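# Hang the lantern from the rail by its red wire

## Task

Using the red wire, suspend the lantern from the rail so that it hangs free and does not touch the table.

## Robot and tools

Robot: two FANUC CRX arms, left_arm and right_arm, each ending in a Robotiq 2F-85 two-finger gripper with a wrist camera. Approximate base positions in the scene frame: left_arm at (-0.016, +0.329, +0.048) m, right_arm at (+0.059, -0.400, +0.048) m, each turned only slightly about z.

Frames: the scene frame has its origin at table height, halfway between the two nominal bases, with +z up and +x pointing out over the table. left_arm sits on the +y side; arm names do not match image left and right. Each arm reports its hand pose, targets and velocities in its own base frame, while fixed cameras and the table use the scene frame. On the gripper, the fingers point along its +z, open and close along its y, and a block juts out about 10 cm toward its +x. end_effector_position is the pinch point between the closed pads; closed fingertips reach about 19 mm past it, open ones about 6 mm.

The 18-number row used by execute_actions and move: a single flat list covering both arms. Numbers 1-9 belong to left_arm: dx, dy, dz, rx, ry, rz, gripper position, force_limit, speed. Numbers 10-18 repeat the same nine for right_arm. Every value lies in [-1, 1]. The six pose values are offsets, not poses: they are measured from that arm's Hand target as it stands when the action or move begins, along that arm's own base axes, and rotation turns about the Hand target's position. Scale: 1.0 equals 0.6 m for dx, dy, dz and 180 degrees for rx, ry, rz, which together form one rotation vector. Sending the same offset twice moves the arm twice. Six zeros re-commands the current Hand target. Always resend each gripper's three numbers, because 0 counts as a real command.

Gripper numbers: position +1 is fully open (85 mm); pads touch near -0.8; -1 squeezes until blocked. force_limit and speed both range -1 to +1 and start at +1. speed sets closing rate, about 20 mm/s at -1, 85 at 0 and 150 at +1. A slow close with low force_limit gives a gentle grip (around 30 N per pad); a fast close from well open gives roughly 200 N or more. To grip, send -1, keep it, and look for object_status 2. Status codes: 0 moving, 1 blocked while opening, 2 blocked while closing, 3 reached the request or pads met. Fingers ignore new force_limit or speed until position changes by at least 0.01. position_measured is in counts: 3 open, 78 about 60 mm, 130 about 40 mm, 180 about 20 mm, 230 pads together.

Tools:
- execute_actions(actions, cameras): actions is a list of actions; each action is up to 15 rows, one per 1/30 s step, and a short one repeats its last row. Every row in an action counts from the same start pose. An empty list returns images and full state.
- move(target, speed, blend, stop_force, zero, blocking, cameras): straight-line motion toward one row, or a list of up to 15 rows, all as offsets from the Hand targets at the start of the move. speed in m/s, 0.002 to 1, default 0.25. blend in m rounds corners. stop_force in N, 12 to 80, ends an arm's path when it feels that much push; use it only with slow, non-turning moves, leave it out when backing off a contact. zero (default true) re-zeroes force first. blocking=false returns early, but not with stop_force. Paths ignore obstacles and the other arm. The result adds a move: line (done, off_target, moving, held, fault) plus limits (paced means clipped, held means withheld).
- wait(seconds 0 to 10), stop() to brake a running move, zoom_image(camera, region [x0,y0,x1,y1] in pixels, at most 504 each side) on the latest image, read_manual(section) for licence text, finished_scene(scene = current scene number), which is final.

Cameras: cam_high, cam_low, cam_pegs, cam_rail, cam_left_wrist, cam_right_wrist, all 672x504; calibration is given per camera and may drift slightly.

Results: per-arm pose, Hand target (last commanded pose after clipping; the next offsets start here), joint velocities (may read within noise), Tool commands, object_status, position_measured and Flange force along the gripper axes (noisy, includes held weight, or no reading near singular poses). Each step the commanded pose is clipped to within 70 mm and 16 degrees of the measured hand; a hand often stops short, so resend the gap as an offset.

Avoid: contact torque or 150 N of outside force stops an arm for 10 s (wrist joints tolerate only about 20-24 N m, including held weight). Overheated motors brake the arm for 30-60 s; long stretched reaches and heavy holds heat them. Do not drop, slam or fling parts, squeeze hard on something still resting on a surface, or let anything leave the table. Keep the arms from pressing on each other; the clearance check does not cover closing fingers. Loose objects may get nudged by the scene.

Each tool is called after ">>>" by a JSON object that holds its "api" and its "payload".

## Session

>>> {"api": "execute_actions", "payload": {"actions": []}}

Scene clock: 0.00 s.
left_arm: end_effector_position=(+0.1018, -0.4239, +0.2066) position_measured=3 object_status=3 end_effector_quat_wxyz=(-0.384, +0.033, +0.921, -0.048) | right_arm: end_effector_position=(+0.5576, +0.0937, +0.0884) position_measured=3 object_status=3 end_effector_quat_wxyz=(-0.287, +0.225, +0.899, +0.242)
Joint positions: left_arm=[-0.675 0.247 -0.272 0.52 -1.671 0.488] | right_arm=[0.033 0.753 0.526 -0.633 -1.791 -0.52]
Joint velocities: within noise
Flange force (N): no reading
Hand target: left_arm +0.1018, -0.4239, +0.2066; -0.384, +0.033, +0.921, -0.048 | right_arm +0.5576, +0.0937, +0.0884; -0.287, +0.225, +0.899, +0.242
Tool commands: left_gripper/position=+1.0 left_gripper/force_limit=+1.0 left_gripper/speed=+1.0 right_gripper/position=+1.0 right_gripper/force_limit=+1.0 right_gripper/speed=+1.0

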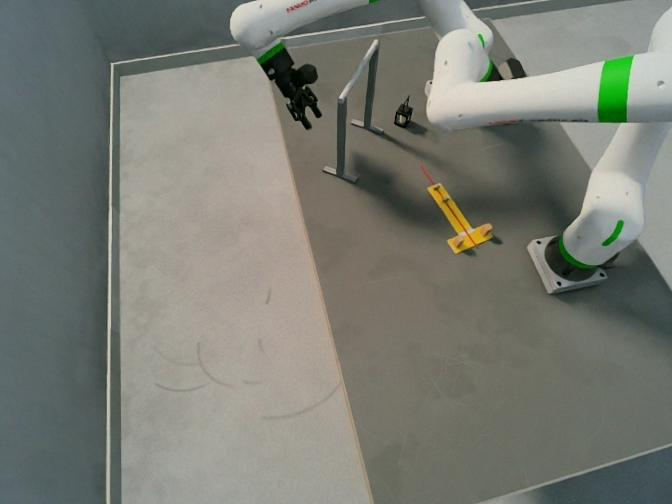

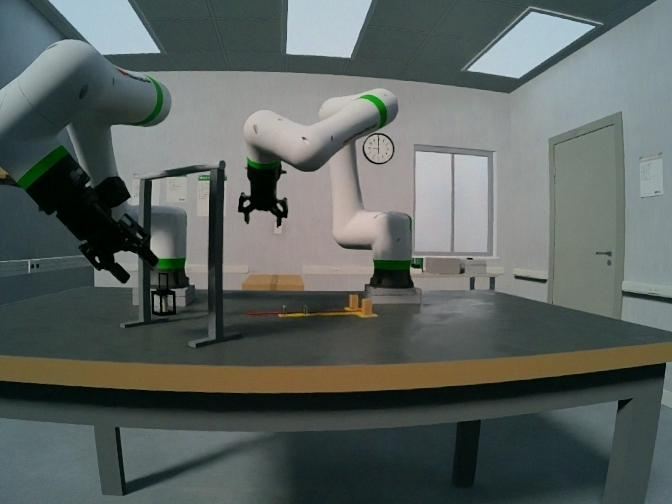

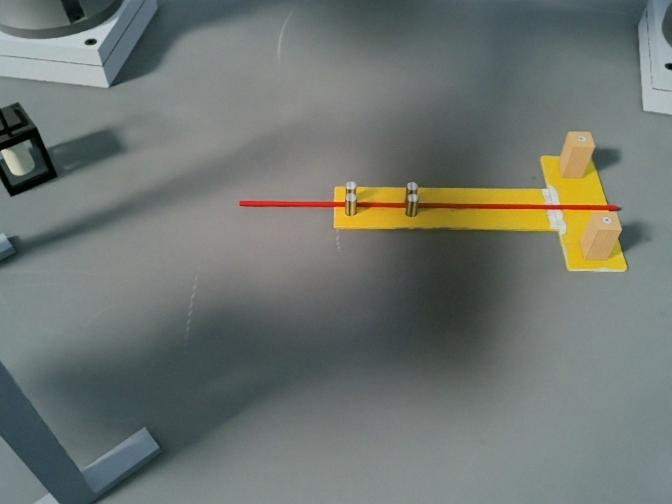

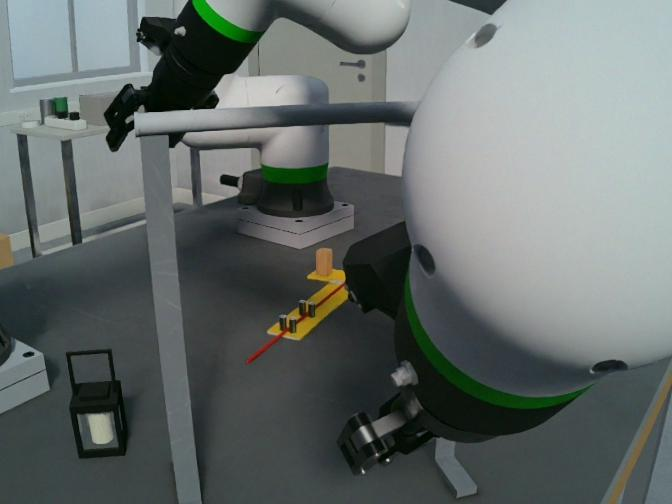

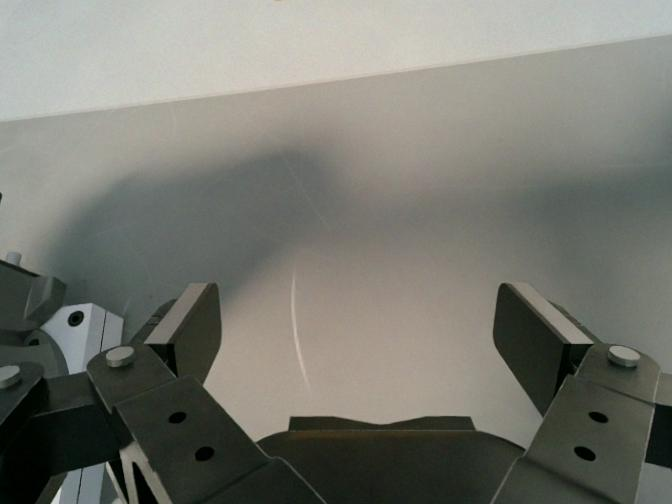

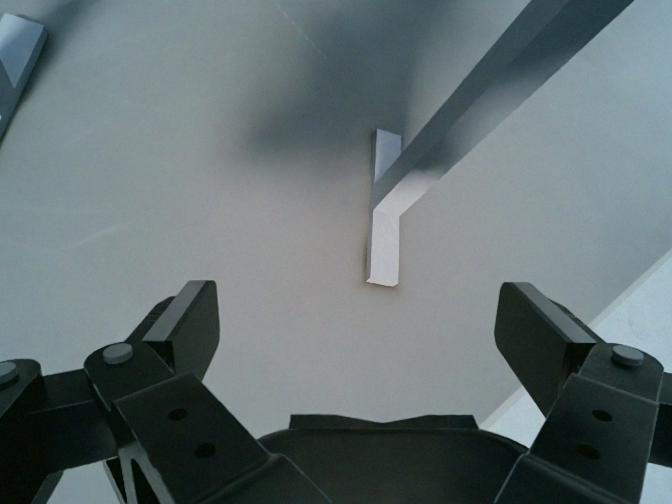

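>>> {"api": "zoom_image", "payload": {"camera": "cam_pegs", "region": [230, 110, 450, 270]}}

>>> {"api": "zoom_image", "payload": {"camera": "cam_pegs", "region": [450, 110, 650, 290]}}

>>> {"api": "zoom_image", "payload": {"camera": "cam_rail", "region": [30, 90, 450, 500]}}

>>> {"api": "zoom_image", "payload": {"camera": "cam_low", "region": [100, 140, 400, 360]}}

>>> {"api": "zoom_image", "payload": {"camera": "cam_high", "region": [310, 20, 530, 270]}}

Scaled by 2.291 from the camera's 672x504 image, which has a finer 960x720 frame.

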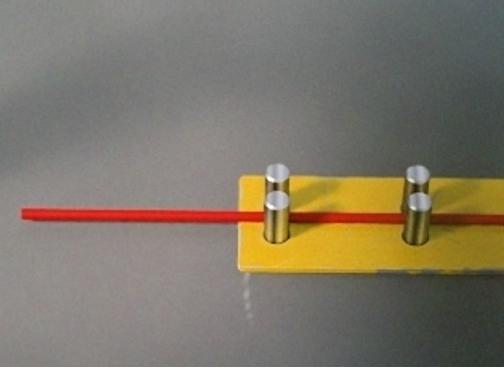

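Scaled by 2.520 from the camera's 672x504 image, which has a finer 960x720 frame.

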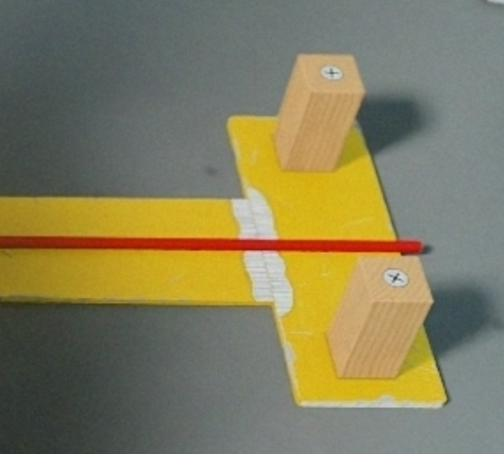

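Scaled by 1.200 from the camera's 672x504 image, which has a finer 960x720 frame.

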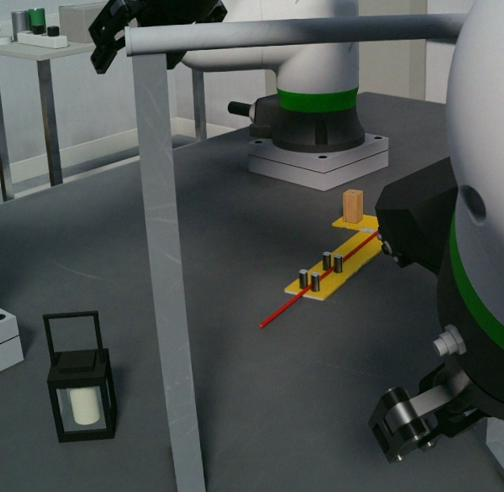

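Scaled by 1.680 from the camera's 672x504 image, which has a finer 960x720 frame.

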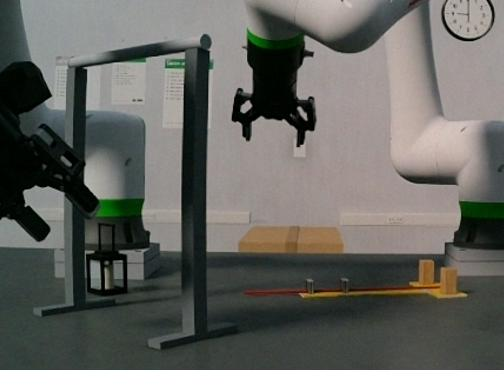

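Scaled by 2.016 from the camera's 672x504 image, which has a finer 960x720 frame.

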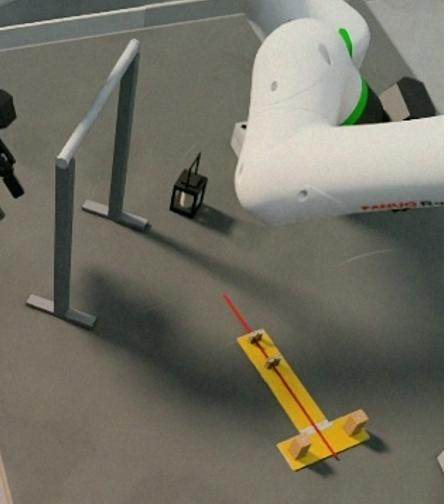

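>>> {"api": "move", "payload": {"target": [[0,0,0.25,0,0,0,1,1,1,0,0,0.5,0,0,0,1,1,1],[0.3,0.6,0.35,0,0,0,1,1,1,-0.4,0.05,0.5,-0.1595,-0.189,0.1485,1,1,1]]}}

>>> {"api": "execute_actions", "payload": {"actions": []}}

Scene clock: 6.50 s.
left_arm: end_effector_position=(+0.2818, -0.0639, +0.4166) position_measured=3 object_status=3 end_effector_quat_wxyz=(-0.384, +0.033, +0.921, -0.048) | right_arm: end_effector_position=(+0.3176, +0.1237, +0.3884) position_measured=3 object_status=3 end_effector_quat_wxyz=(-0.001, +0.000, +1.000, +0.000)
Joint positions: left_arm=[0.171 0.15 0.284 -0.098 -2.496 -0.297] | right_arm=[0.762 -0.241 0.036 0 -1.849 -0.762]
Flange force (N): left_arm=[0.9 -1.3 4.8] | right_arm=[-3.5 2.9 -4.8]
Hand target: left_arm +0.2818, -0.0639, +0.4166; -0.384, +0.033, +0.921, -0.048 | right_arm +0.3176, +0.1237, +0.3884; -0.001, +0.000, +1.000, +0.000
Off the commanded pose: left_arm 0.000 m, 0 deg | right_arm 0.000 m, 0 deg.
move: done

Scene clock: 6.50 s.
left_arm: end_effector_position=(+0.2818, -0.0639, +0.4166) position_measured=3 object_status=3 end_effector_quat_wxyz=(-0.384, +0.033, +0.921, -0.048) | right_arm: end_effector_position=(+0.3176, +0.1237, +0.3884) position_measured=3 object_status=3 end_effector_quat_wxyz=(-0.001, +0.000, +1.000, +0.000)
Joint positions: left_arm=[0.171 0.15 0.284 -0.098 -2.496 -0.297] | right_arm=[0.762 -0.241 0.036 0 -1.849 -0.762]
Joint velocities: within noise
Flange force (N): left_arm=[0.9 -1.3 4.8] | right_arm=[-3.5 2.9 -4.8]
Hand target: left_arm +0.2818, -0.0639, +0.4166; -0.384, +0.033, +0.921, -0.048 | right_arm +0.3176, +0.1237, +0.3884; -0.001, +0.000, +1.000, +0.000
Tool commands: left_gripper/position=+1.0 left_gripper/force_limit=+1.0 left_gripper/speed=+1.0 right_gripper/position=+1.0 right_gripper/force_limit=+1.0 right_gripper/speed=+1.0
Off the commanded pose: left_arm 0.000 m, 0 deg | right_arm 0.000 m, 0 deg.
camera_calibration:
cam_left_wrist: T_world_to_cam=[[0.0342243, 0.993757, -0.10619, 0.0985894], [0.897222, -0.0773559, -0.434752, -0.0585597], [-0.440252, -0.0803966, -0.894268, 0.622234], [0, 0, 0, 1]] pos_world=[0.323106, -0.0524783, 0.541454]
cam_right_wrist: T_world_to_cam=[[-0.000409983, 0.999376, 0.0353139, -0.128781], [0.946038, -0.011056, 0.323866, -0.408452], [0.324055, 0.0335411, -0.945444, 0.389504], [0, 0, 0, 1]] pos_world=[0.260137, 0.11112, 0.505085]

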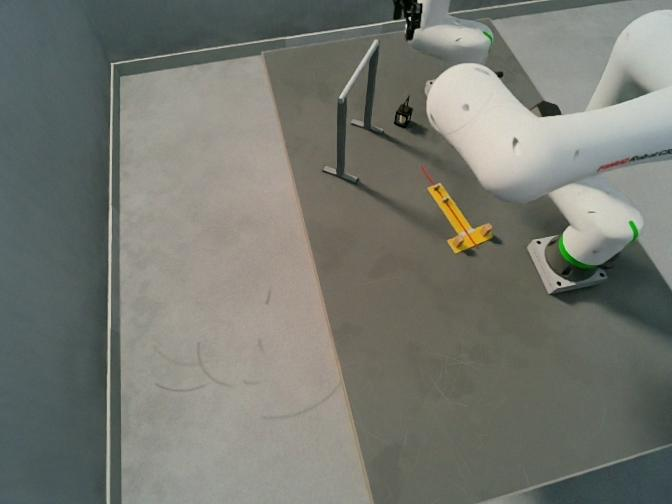

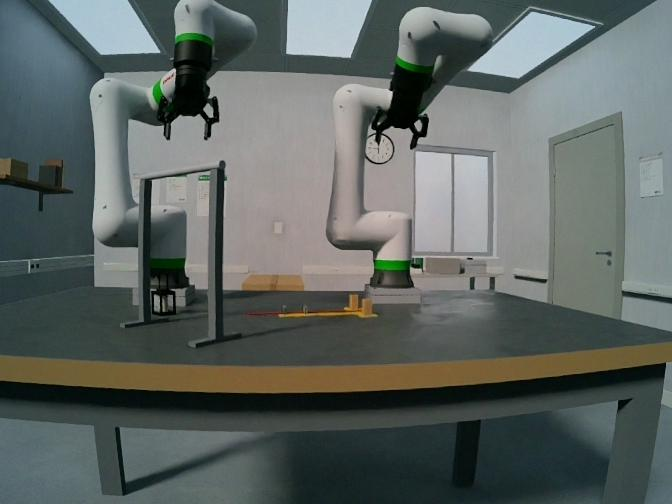

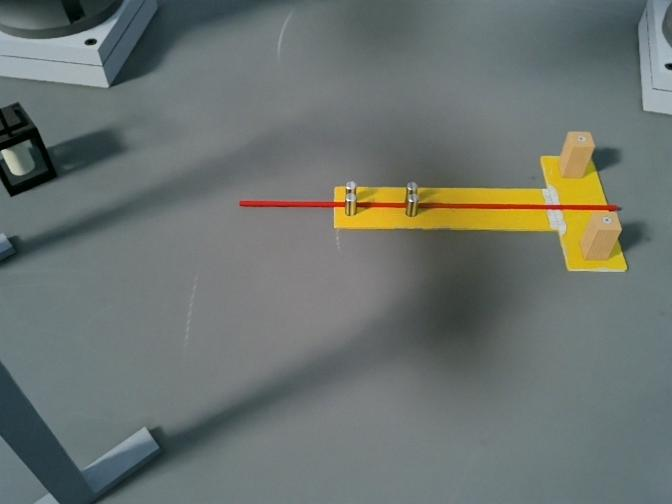

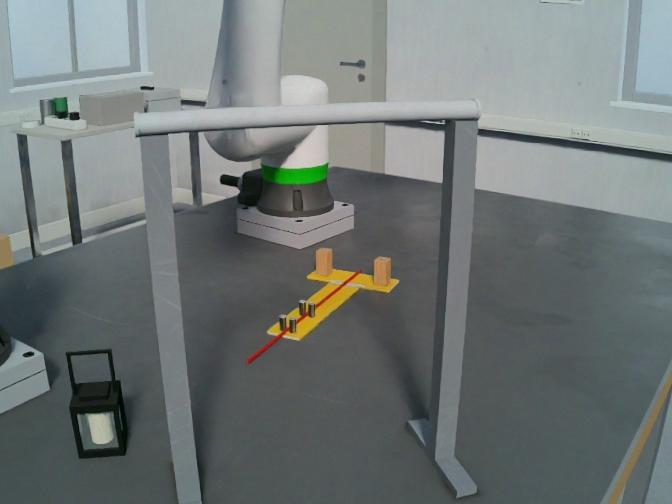

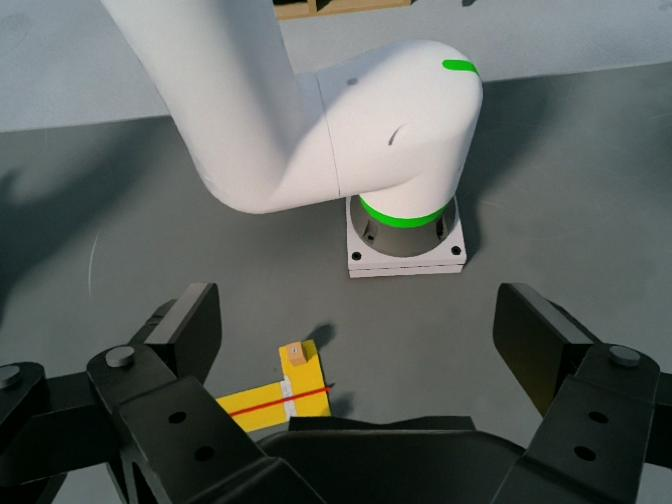

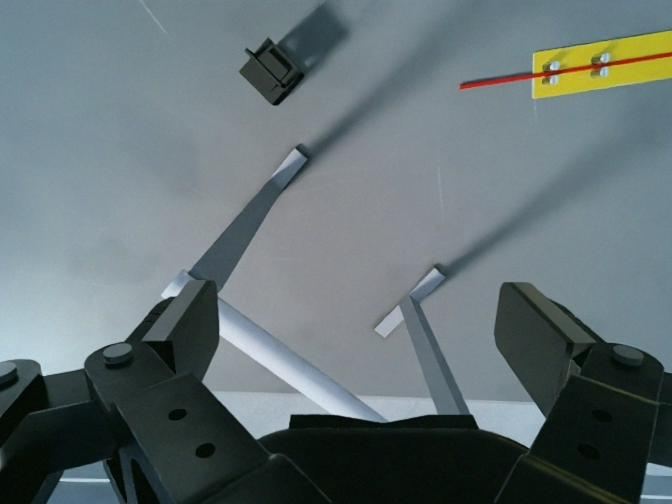

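>>> {"api": "move", "payload": {"target": [0,0,0,0,0,0,1,1,1,-0.1315,0.3015,-0.44,0,0,-0.453,0.2,1,0], "cameras": ["cam_pegs","cam_right_wrist","cam_rail"]}}

Scene clock: 10.00 s.
left_arm: end_effector_position=(+0.2818, -0.0639, +0.4166) position_measured=3 object_status=3 end_effector_quat_wxyz=(-0.384, +0.033, +0.921, -0.048) | right_arm: end_effector_position=(+0.2387, +0.3046, +0.1244) position_measured=104 object_status=3 end_effector_quat_wxyz=(-0.001, +0.653, +0.758, +0.000)
Joint positions: left_arm=[0.171 0.15 0.284 -0.098 -2.496 -0.297] | right_arm=[1.248 -0.088 -0.46 -0.001 -1.198 -2.67]
Flange force (N): left_arm=[1.2 -1.1 4.7] | right_arm=[5.7 2.9 -1.3]
Hand target: left_arm +0.2818, -0.0639, +0.4166; -0.384, +0.033, +0.921, -0.048 | right_arm +0.2387, +0.3046, +0.1244; -0.001, +0.653, +0.758, +0.000
Off the commanded pose: left_arm 0.000 m, 0 deg | right_arm 0.000 m, 0 deg.
move: done
camera_calibration:
cam_right_wrist: T_world_to_cam=[[0.988446, 0.147388, 0.0353673, -0.276824], [0.12819, -0.937397, 0.323813, 0.231078], [0.0808794, -0.315538, -0.94546, 0.32378], [0, 0, 0, 1]] pos_world=[0.217816, 0.359577, 0.241085]
Images, in order (width x height): cam_pegs 672x504, cam_rail 672x504, cam_right_wrist 672x504.

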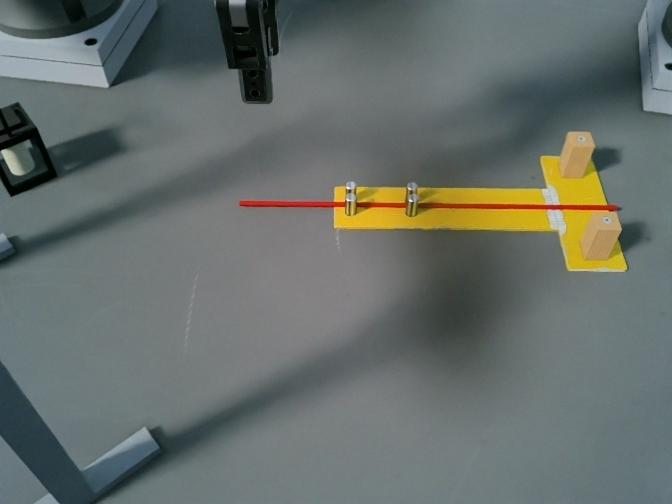

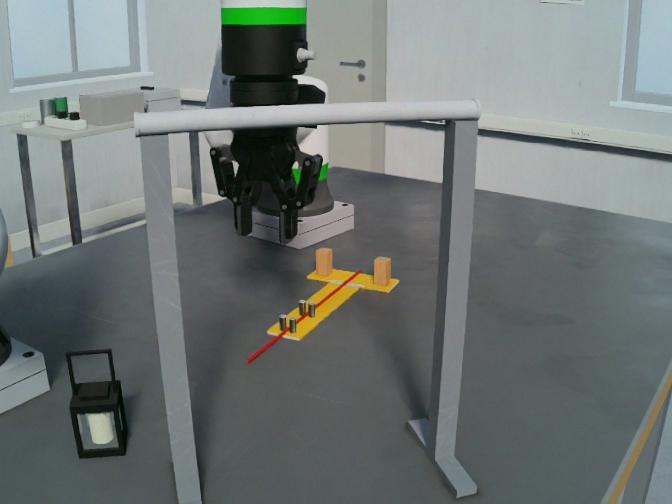

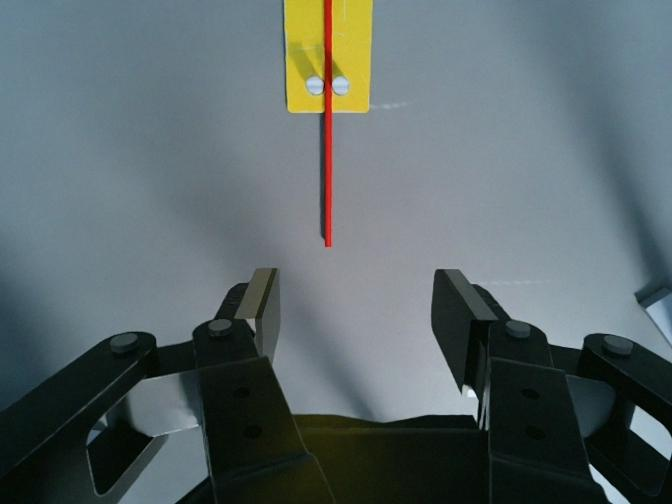

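>>> {"api": "move", "payload": {"target": [[0,0,0,0,0,0,1,1,1,-0.008,0.0073,-0.17,0,0,0,0.2,1,0],[0,0,0,0,0,0,1,1,1,-0.008,0.0073,-0.2407,0,0,0,0.2,1,0]], "speed": [0.1,0.03], "stop_force": 12, "cameras": ["cam_pegs","cam_right_wrist","cam_rail"]}}

>>> {"api": "zoom_image", "payload": {"camera": "cam_rail", "region": [200, 230, 400, 380]}}

>>> {"api": "zoom_image", "payload": {"camera": "cam_pegs", "region": [180, 100, 440, 280]}}

Scene clock: 13.80 s.
left_arm: end_effector_position=(+0.2818, -0.0639, +0.4166) position_measured=3 object_status=3 end_effector_quat_wxyz=(-0.384, +0.033, +0.921, -0.048) | right_arm: end_effector_position=(+0.2339, +0.3090, -0.0200) position_measured=104 object_status=3 end_effector_quat_wxyz=(-0.001, +0.653, +0.758, +0.000)
Joint positions: left_arm=[0.171 0.15 0.284 -0.098 -2.496 -0.297] | right_arm=[1.264 0.136 -0.631 -0.002 -0.802 -2.685]
Flange force (N): left_arm=[0.9 -1.3 4.8] | right_arm=[6.3 2.4 2.0]
Hand target: left_arm +0.2818, -0.0639, +0.4166; -0.384, +0.033, +0.921, -0.048 | right_arm +0.2339, +0.3090, -0.0200; -0.001, +0.653, +0.758, +0.000
Off the commanded pose: left_arm 0.000 m, 0 deg | right_arm 0.000 m, 0 deg.
move: done
camera_calibration:
cam_right_wrist: T_world_to_cam=[[0.988434, 0.147479, 0.0353208, -0.267647], [0.128283, -0.937353, 0.323903, 0.282532], [0.0808769, -0.315626, -0.945431, 0.189062], [0, 0, 0, 1]] pos_world=[0.213017, 0.363977, 0.0966855]
Images, in order (width x height): cam_pegs 672x504, cam_rail 672x504, cam_right_wrist 672x504.

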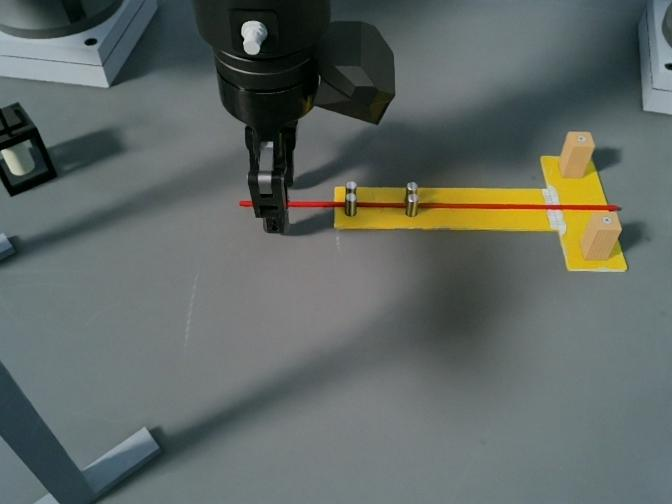

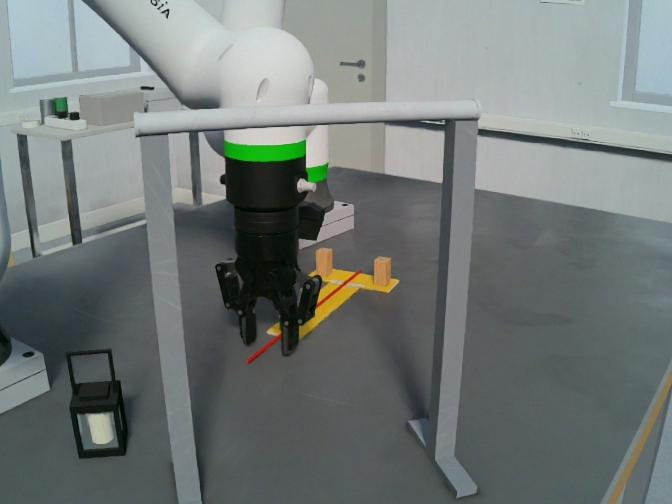

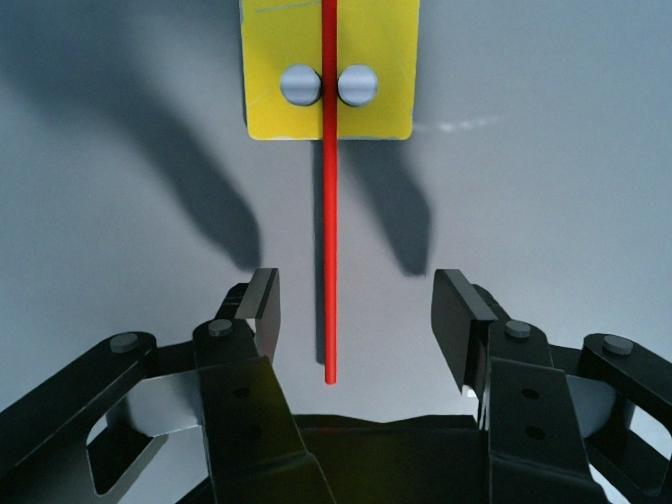

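Scaled by 2.520 from the camera's 672x504 image, which has a finer 960x720 frame.

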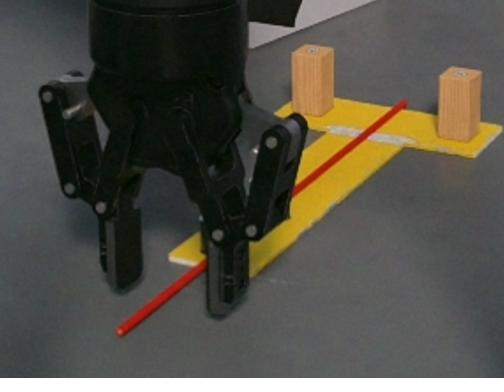

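Scaled by 1.938 from the camera's 672x504 image, which has a finer 960x720 frame.

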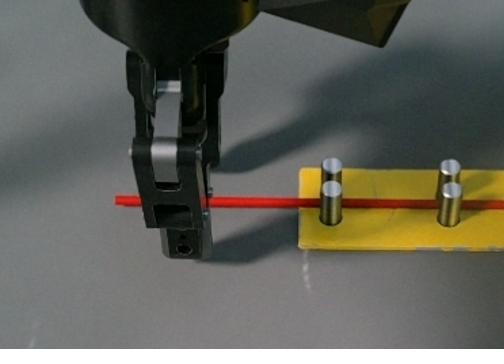

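>>> {"api": "move", "payload": {"target": [0,0,0,0,0,0,1,1,1,-0.0125,0,0.003,0,0,0,0.2,1,0]}}

>>> {"api": "move", "payload": {"target": [0,0,0,0,0,0,1,1,1,0,0,0,0,0,0,-1,-0.5,-1], "cameras": ["cam_right_wrist"]}}

>>> {"api": "move", "payload": {"target": [[0,0,0,0,0,0,1,1,1,0.029,0.0093,0.004,0,0,0.0972,-1,-0.5,-1],[0,0,0,0,0,0,1,1,1,0.0528,0.0262,0.004,0,0,0.1944,-1,-0.5,-1],[0,0,0,0,0,0,1,1,1,0.0698,0.0483,0.004,0,0,0.2917,-1,-0.5,-1]], "speed": 0.15, "blend": 0.005, "cameras": ["cam_pegs","cam_right_wrist"]}}

Scene clock: 15.93 s.
left_arm: end_effector_position=(+0.2818, -0.0639, +0.4166) position_measured=3 object_status=3 end_effector_quat_wxyz=(-0.384, +0.033, +0.921, -0.048) | right_arm: end_effector_position=(+0.2264, +0.3090, -0.0182) position_measured=104 object_status=3 end_effector_quat_wxyz=(-0.001, +0.653, +0.758, +0.000)
Joint positions: left_arm=[0.171 0.15 0.284 -0.098 -2.496 -0.297] | right_arm=[1.284 0.122 -0.642 -0.002 -0.806 -2.705]
Flange force (N): left_arm=[1.1 -1.2 4.6] | right_arm=[6.6 1.8 1.7]
Hand target: left_arm +0.2818, -0.0639, +0.4166; -0.384, +0.033, +0.921, -0.048 | right_arm +0.2264, +0.3090, -0.0182; -0.001, +0.653, +0.758, +0.000
Off the commanded pose: left_arm 0.000 m, 0 deg | right_arm 0.000 m, 0 deg.
move: done

Scene clock: 18.60 s.
left_arm: end_effector_position=(+0.2818, -0.0639, +0.4166) position_measured=3 object_status=3 end_effector_quat_wxyz=(-0.384, +0.033, +0.921, -0.048) | right_arm: end_effector_position=(+0.2264, +0.3090, -0.0182) position_measured=230 object_status=3 end_effector_quat_wxyz=(-0.001, +0.653, +0.758, +0.000)
Joint positions: left_arm=[0.171 0.15 0.284 -0.098 -2.496 -0.297] | right_arm=[1.284 0.122 -0.642 -0.002 -0.806 -2.705]
Flange force (N): left_arm=[1.7 -1.0 4.4] | right_arm=[6.4 2.4 2.3]
Hand target: left_arm +0.2818, -0.0639, +0.4166; -0.384, +0.033, +0.921, -0.048 | right_arm +0.2264, +0.3090, -0.0182; -0.001, +0.653, +0.758, +0.000
Off the commanded pose: left_arm 0.000 m, 0 deg | right_arm 0.000 m, 0 deg.
move: done
camera_calibration:
cam_right_wrist: T_world_to_cam=[[0.988447, 0.147386, 0.035353, -0.260269], [0.128185, -0.937367, 0.323902, 0.282937], [0.0808773, -0.315628, -0.94543, 0.191371], [0, 0, 0, 1]] pos_world=[0.205516, 0.363977, 0.0984854]
Images, in order (width x height): cam_right_wrist 672x504.

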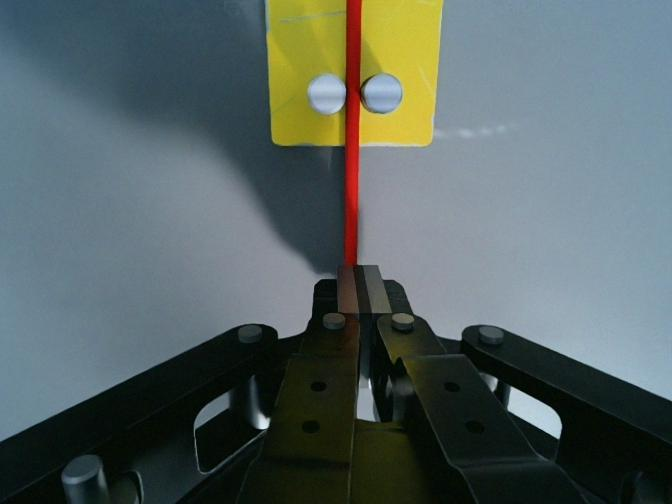

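Scene clock: 22.07 s.
left_arm: end_effector_position=(+0.2818, -0.0639, +0.4166) position_measured=3 object_status=3 end_effector_quat_wxyz=(-0.384, +0.033, +0.921, -0.048) | right_arm: end_effector_position=(+0.2683, +0.3380, -0.0158) position_measured=230 object_status=3 end_effector_quat_wxyz=(-0.001, +0.250, +0.968, +0.000)
Joint positions: left_arm=[0.171 0.15 0.284 -0.098 -2.496 -0.297] | right_arm=[1.205 0.227 -0.506 -0.002 -0.838 -1.71]
Flange force (N): left_arm=[0.9 -1.4 4.1] | right_arm=[1.2 7.0 2.4]
Hand target: left_arm +0.2818, -0.0639, +0.4166; -0.384, +0.033, +0.921, -0.048 | right_arm +0.2683, +0.3380, -0.0158; -0.001, +0.250, +0.968, +0.000
Off the commanded pose: left_arm 0.000 m, 0 deg | right_arm 0.000 m, 0 deg.
move: done
camera_calibration:
cam_right_wrist: T_world_to_cam=[[0.484663, 0.87399, 0.0352504, -0.416346], [0.821795, -0.468782, 0.323877, -0.0405359], [0.29959, -0.128003, -0.945442, 0.0772979], [0, 0, 0, 1]] pos_world=[0.211942, 0.354775, 0.100886]
Images, in order (width x height): cam_pegs 672x504, cam_right_wrist 672x504.

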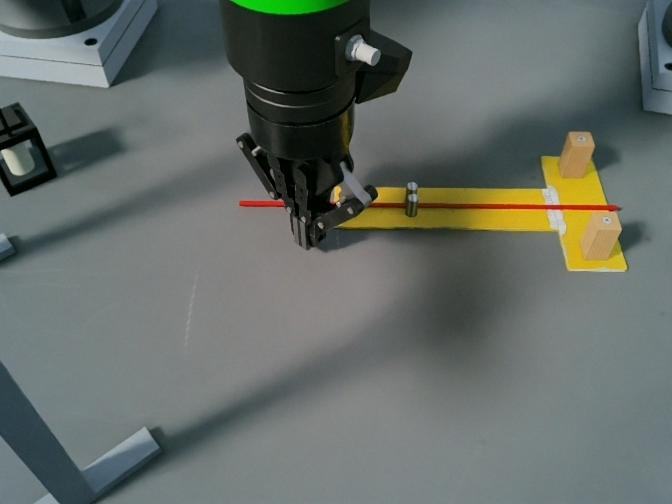

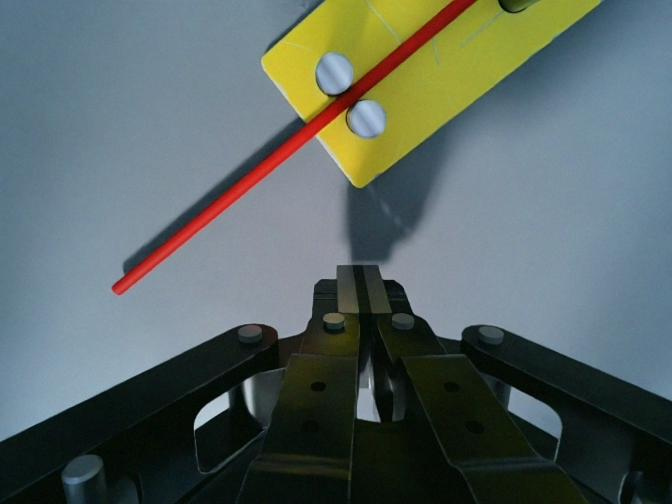

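>>> {"api": "move", "payload": {"target": [[0,0,0,0,0,0,1,1,1,0,0,0.08,0,0,0,0,1,0],[0,0,0,0,0,0,1,1,1,-0.0698,-0.0483,0.08,0,0,-0.2917,0,1,0],[0,0,0,0,0,0,1,1,1,-0.0698,-0.0483,-0.01,0,0,-0.2917,-0.45,1,0]], "speed": 0.2}}

>>> {"api": "move", "payload": {"target": [0,0,0,0,0,0,1,1,1,0,0,-0.025,0,0,0,-0.45,1,0], "speed": 0.01, "stop_force": 12, "cameras": ["cam_right_wrist"]}}

Scene clock: 26.97 s.
left_arm: end_effector_position=(+0.2818, -0.0639, +0.4166) position_measured=3 object_status=3 end_effector_quat_wxyz=(-0.384, +0.033, +0.921, -0.048) | right_arm: end_effector_position=(+0.2264, +0.3090, -0.0218) position_measured=186 object_status=0 end_effector_quat_wxyz=(-0.001, +0.653, +0.758, +0.000)
Joint positions: left_arm=[0.171 0.15 0.284 -0.098 -2.496 -0.297] | right_arm=[1.284 0.13 -0.645 -0.002 -0.795 -2.705]
Flange force (N): left_arm=[1.4 -1.1 4.4] | right_arm=[6.1 2.3 2.4]
Hand target: left_arm +0.2818, -0.0639, +0.4166; -0.384, +0.033, +0.921, -0.048 | right_arm +0.2264, +0.3090, -0.0218; -0.001, +0.653, +0.758, +0.000
Off the commanded pose: left_arm 0.000 m, 0 deg | right_arm 0.000 m, 0 deg.
move: done

Scene clock: 28.10 s.
left_arm: end_effector_position=(+0.2818, -0.0639, +0.4166) position_measured=3 object_status=3 end_effector_quat_wxyz=(-0.384, +0.033, +0.921, -0.048) | right_arm: end_effector_position=(+0.2265, +0.3091, -0.0270) position_measured=186 object_status=3 end_effector_quat_wxyz=(-0.001, +0.653, +0.758, +0.000)
Joint positions: left_arm=[0.171 0.15 0.284 -0.098 -2.496 -0.297] | right_arm=[1.284 0.141 -0.649 -0.001 -0.78 -2.705]
Flange force (N): left_arm=[1.4 -0.8 4.5] | right_arm=[3.2 -2.6 -28.3]
Hand target: left_arm +0.2818, -0.0639, +0.4166; -0.384, +0.033, +0.921, -0.048 | right_arm +0.2265, +0.3091, -0.0270; -0.001, +0.653, +0.758, +0.000 (not the last commanded pose)
Off the commanded pose: left_arm 0.000 m, 0 deg | right_arm 0.010 m, 0 deg.
move: contact (right_arm)
camera_calibration:
cam_right_wrist: T_world_to_cam=[[0.988417, 0.147544, 0.0355347, -0.26004], [0.128293, -0.937415, 0.32372, 0.285892], [0.0810738, -0.315411, -0.945486, 0.182967], [0, 0, 0, 1]] pos_world=[0.205516, 0.364076, 0.0896843]
Images, in order (width x height): cam_right_wrist 672x504.

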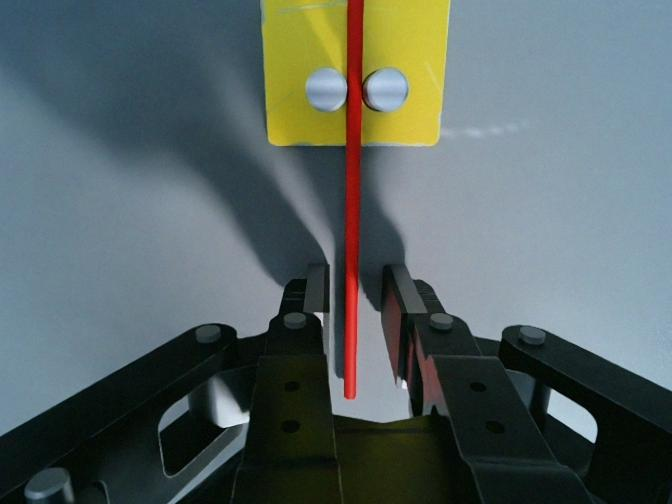

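>>> {"api": "move", "payload": {"target": [[0,0,0,0,0,0,1,1,1,0,0,0.0085,0,0,0,-0.45,-0.5,-1],[0,0,0,0,0,0,1,1,1,0,0,0.0085,0,0,0,-1,-0.5,-1]], "cameras": ["cam_right_wrist"]}}

Scene clock: 30.10 s.
left_arm: end_effector_position=(+0.2818, -0.0639, +0.4166) position_measured=3 object_status=3 end_effector_quat_wxyz=(-0.384, +0.033, +0.921, -0.048) | right_arm: end_effector_position=(+0.2265, +0.3091, -0.0219) position_measured=224 object_status=0 end_effector_quat_wxyz=(-0.001, +0.653, +0.758, +0.000)
Joint positions: left_arm=[0.171 0.15 0.284 -0.098 -2.496 -0.297] | right_arm=[1.284 0.13 -0.645 -0.001 -0.795 -2.705]
Flange force (N): left_arm=[1.1 -0.8 3.9] | right_arm=[6.4 2.2 2.4]
Hand target: left_arm +0.2818, -0.0639, +0.4166; -0.384, +0.033, +0.921, -0.048 | right_arm +0.2265, +0.3091, -0.0219; -0.001, +0.653, +0.758, +0.000
Off the commanded pose: left_arm 0.000 m, 0 deg | right_arm 0.000 m, 0 deg.
move: done
camera_calibration:
cam_right_wrist: T_world_to_cam=[[0.988425, 0.147513, 0.0354413, -0.260203], [0.128294, -0.937419, 0.323707, 0.284243], [0.0809743, -0.315414, -0.945493, 0.187811], [0, 0, 0, 1]] pos_world=[0.205517, 0.364077, 0.0947846]
Images, in order (width x height): cam_right_wrist 672x504.

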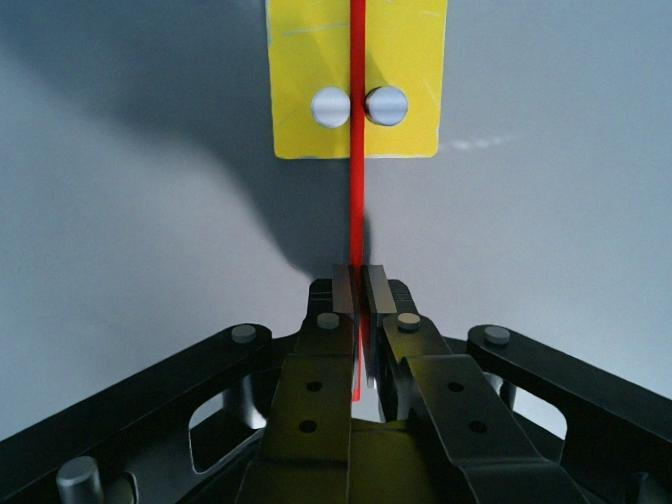

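>>> {"api": "move", "payload": {"target": [[0,0,0,0,0,0,1,1,1,0.029,0.0093,0,0,0,0.0972,-1,-0.5,-1],[0,0,0,0,0,0,1,1,1,0.0528,0.0262,0,0,0,0.1944,-1,-0.5,-1],[0,0,0,0,0,0,1,1,1,0.0698,0.0483,0.002,0,0,0.2917,-1,-0.5,-1]], "speed": 0.12, "blend": 0.005, "cameras": ["cam_pegs","cam_right_wrist"]}}

Scene clock: 34.50 s.
left_arm: end_effector_position=(+0.2818, -0.0639, +0.4166) position_measured=3 object_status=3 end_effector_quat_wxyz=(-0.384, +0.033, +0.921, -0.048) | right_arm: end_effector_position=(+0.2684, +0.3380, -0.0207) position_measured=224 object_status=2 end_effector_quat_wxyz=(-0.001, +0.250, +0.968, +0.000)
Joint positions: left_arm=[0.171 0.15 0.284 -0.098 -2.496 -0.297] | right_arm=[1.205 0.236 -0.509 -0.002 -0.826 -1.709]
Flange force (N): left_arm=[1.0 -1.1 4.6] | right_arm=[1.2 7.4 2.8]
Hand target: left_arm +0.2818, -0.0639, +0.4166; -0.384, +0.033, +0.921, -0.048 | right_arm +0.2684, +0.3380, -0.0207; -0.001, +0.250, +0.968, +0.000
Off the commanded pose: left_arm 0.000 m, 0 deg | right_arm 0.000 m, 0 deg.
move: done
camera_calibration:
cam_right_wrist: T_world_to_cam=[[0.484589, 0.874021, 0.0354974, -0.41628], [0.821845, -0.468808, 0.323713, -0.0388876], [0.299574, -0.127694, -0.945489, 0.0725753], [0, 0, 0, 1]] pos_world=[0.211943, 0.354874, 0.0959844]
Images, in order (width x height): cam_pegs 672x504, cam_right_wrist 672x504.

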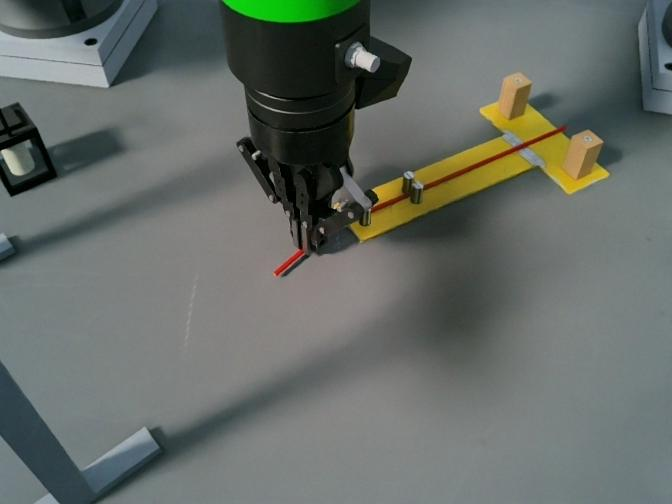

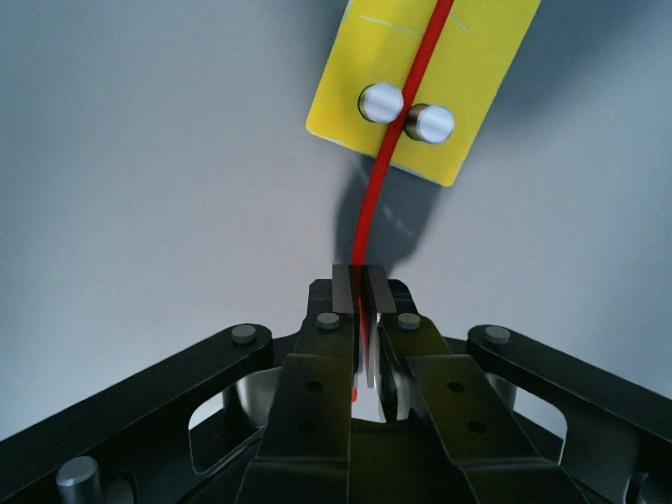

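>>> {"api": "move", "payload": {"target": [-0.126,-0.147,-0.361,0.123,-0.23,0.244,1,1,1,0,0,0,0,0,0,-1,-0.5,-1], "cameras": ["cam_pegs","cam_left_wrist"]}}

>>> {"api": "zoom_image", "payload": {"camera": "cam_pegs", "region": [460, 50, 640, 220]}}

Scene clock: 38.10 s.
left_arm: end_effector_position=(+0.2062, -0.1521, +0.2000) position_measured=3 object_status=3 end_effector_quat_wxyz=(+0.002, -0.361, +0.933, +0.000) | right_arm: end_effector_position=(+0.2684, +0.3380, -0.0207) position_measured=224 object_status=2 end_effector_quat_wxyz=(-0.001, +0.250, +0.968, +0.000)
Joint positions: left_arm=[-0.105 -0.536 -0.594 -0.001 -1.509 0.843] | right_arm=[1.205 0.236 -0.509 -0.002 -0.826 -1.709]
Flange force (N): left_arm=[2.3 2.1 1.1] | right_arm=[1.2 6.8 3.0]
Hand target: left_arm +0.2062, -0.1521, +0.2000; +0.002, -0.361, +0.933, +0.000 | right_arm +0.2684, +0.3380, -0.0207; -0.001, +0.250, +0.968, +0.000
Off the commanded pose: left_arm 0.000 m, 0 deg | right_arm 0.000 m, 0 deg.
move: done
camera_calibration:
cam_left_wrist: T_world_to_cam=[[-0.671887, 0.74057, 0.0111104, 0.249518], [0.701123, 0.63112, 0.331835, -0.0968077], [0.238735, 0.230745, -0.943272, 0.305226], [0, 0, 0, 1]] pos_world=[0.162654, -0.194118, 0.317263]
Images, in order (width x height): cam_pegs 672x504, cam_left_wrist 672x504.

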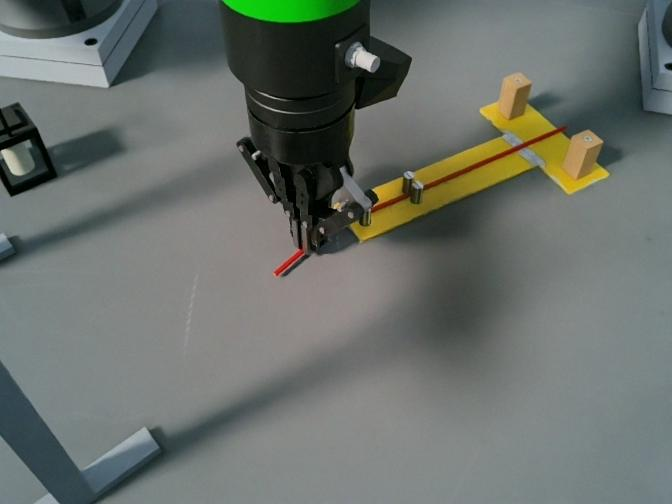

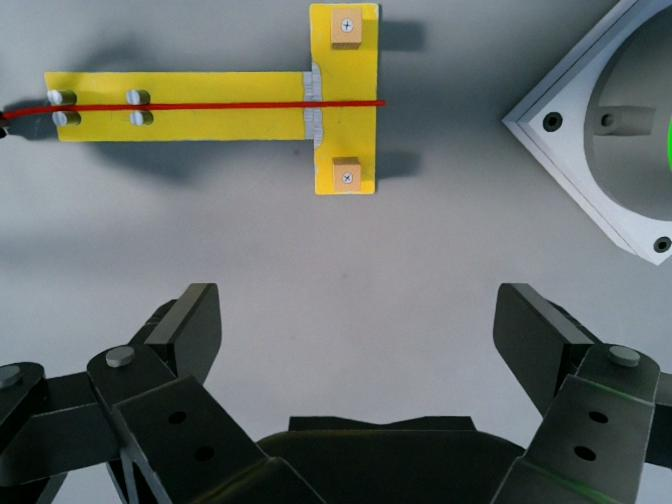

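Scaled by 2.800 from the camera's 672x504 image, which has a finer 960x720 frame.

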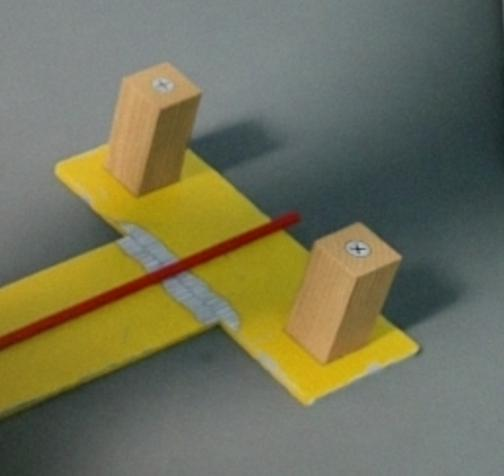

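>>> {"api": "move", "payload": {"target": [[-0.0167,0.0042,-0.2,0,0,0,0.3,1,1,0,0,0,0,0,0,-1,-0.5,-1],[-0.0167,0.0042,-0.363,0,0,0,0.3,1,1,0,0,0,0,0,0,-1,-0.5,-1]], "speed": [0.15,0.05], "stop_force": 12}}

>>> {"api": "move", "payload": {"target": [0,0,0,0,0,0,-1,0.3,-1,0,0,0,0,0,0,-1,-0.5,-1], "cameras": ["cam_pegs","cam_left_wrist","cam_right_wrist"]}}

Scene clock: 42.27 s.
left_arm: end_effector_position=(+0.1962, -0.1496, -0.0178) position_measured=91 object_status=3 end_effector_quat_wxyz=(+0.002, -0.361, +0.933, +0.000) | right_arm: end_effector_position=(+0.2684, +0.3380, -0.0207) position_measured=224 object_status=2 end_effector_quat_wxyz=(-0.001, +0.250, +0.968, +0.000)
Joint positions: left_arm=[-0.098 -0.281 -1.003 -0.001 -0.845 0.837] | right_arm=[1.205 0.236 -0.509 -0.002 -0.826 -1.709]
Flange force (N): left_arm=[2.1 2.8 -2.1] | right_arm=[1.0 7.2 3.1]
Hand target: left_arm +0.1962, -0.1496, -0.0178; +0.002, -0.361, +0.933, +0.000 | right_arm +0.2684, +0.3380, -0.0207; -0.001, +0.250, +0.968, +0.000
Off the commanded pose: left_arm 0.000 m, 0 deg | right_arm 0.000 m, 0 deg.
move: done

Scene clock: 44.43 s.
left_arm: end_effector_position=(+0.1962, -0.1496, -0.0178) position_measured=181 object_status=0 end_effector_quat_wxyz=(+0.002, -0.361, +0.933, +0.000) | right_arm: end_effector_position=(+0.2684, +0.3380, -0.0207) position_measured=224 object_status=2 end_effector_quat_wxyz=(-0.001, +0.250, +0.968, +0.000)
Joint positions: left_arm=[-0.098 -0.281 -1.003 -0.001 -0.845 0.837] | right_arm=[1.205 0.236 -0.509 -0.002 -0.826 -1.709]
Flange force (N): left_arm=[0.0 15.5 -37.6] | right_arm=[2.2 7.9 2.7]
Hand target: left_arm +0.1962, -0.1496, -0.0178; +0.002, -0.361, +0.933, +0.000 | right_arm +0.2684, +0.3380, -0.0207; -0.001, +0.250, +0.968, +0.000
Off the commanded pose: left_arm 0.000 m, 0 deg | right_arm 0.000 m, 0 deg.
move: done
camera_calibration:
cam_left_wrist: T_world_to_cam=[[-0.671888, 0.740569, 0.0111101, 0.243294], [0.701122, 0.631121, 0.331835, -0.0191635], [0.238735, 0.230745, -0.943272, 0.101569], [0, 0, 0, 1]] pos_world=[0.152654, -0.191518, 0.0994633]
cam_right_wrist: T_world_to_cam=[[0.484589, 0.874021, 0.0354974, -0.41628], [0.821845, -0.468808, 0.323713, -0.0388876], [0.299574, -0.127694, -0.945489, 0.0725753], [0, 0, 0, 1]] pos_world=[0.211943, 0.354874, 0.0959844]
Images, in order (width x height): cam_pegs 672x504, cam_left_wrist 672x504, cam_right_wrist 672x504.

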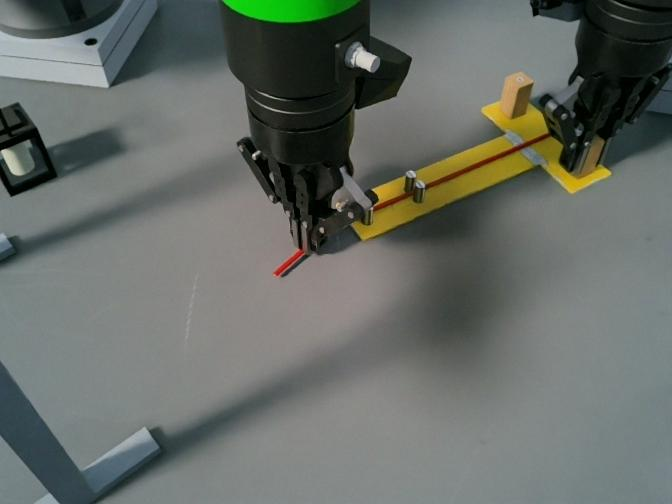

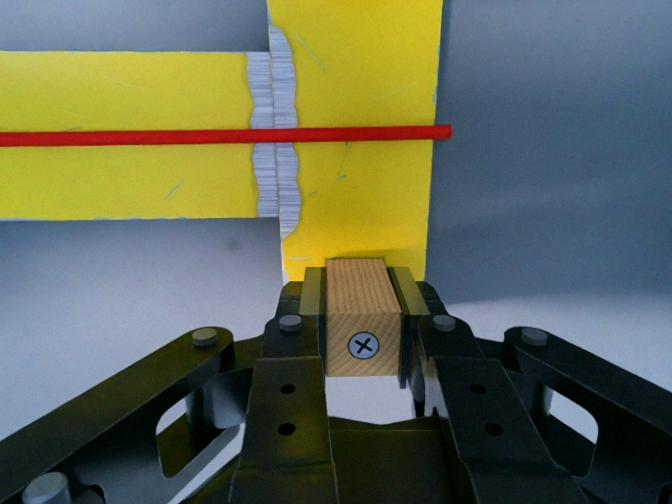

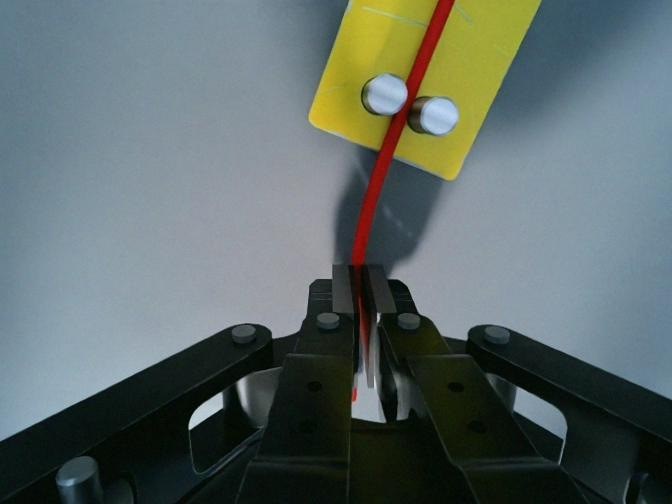

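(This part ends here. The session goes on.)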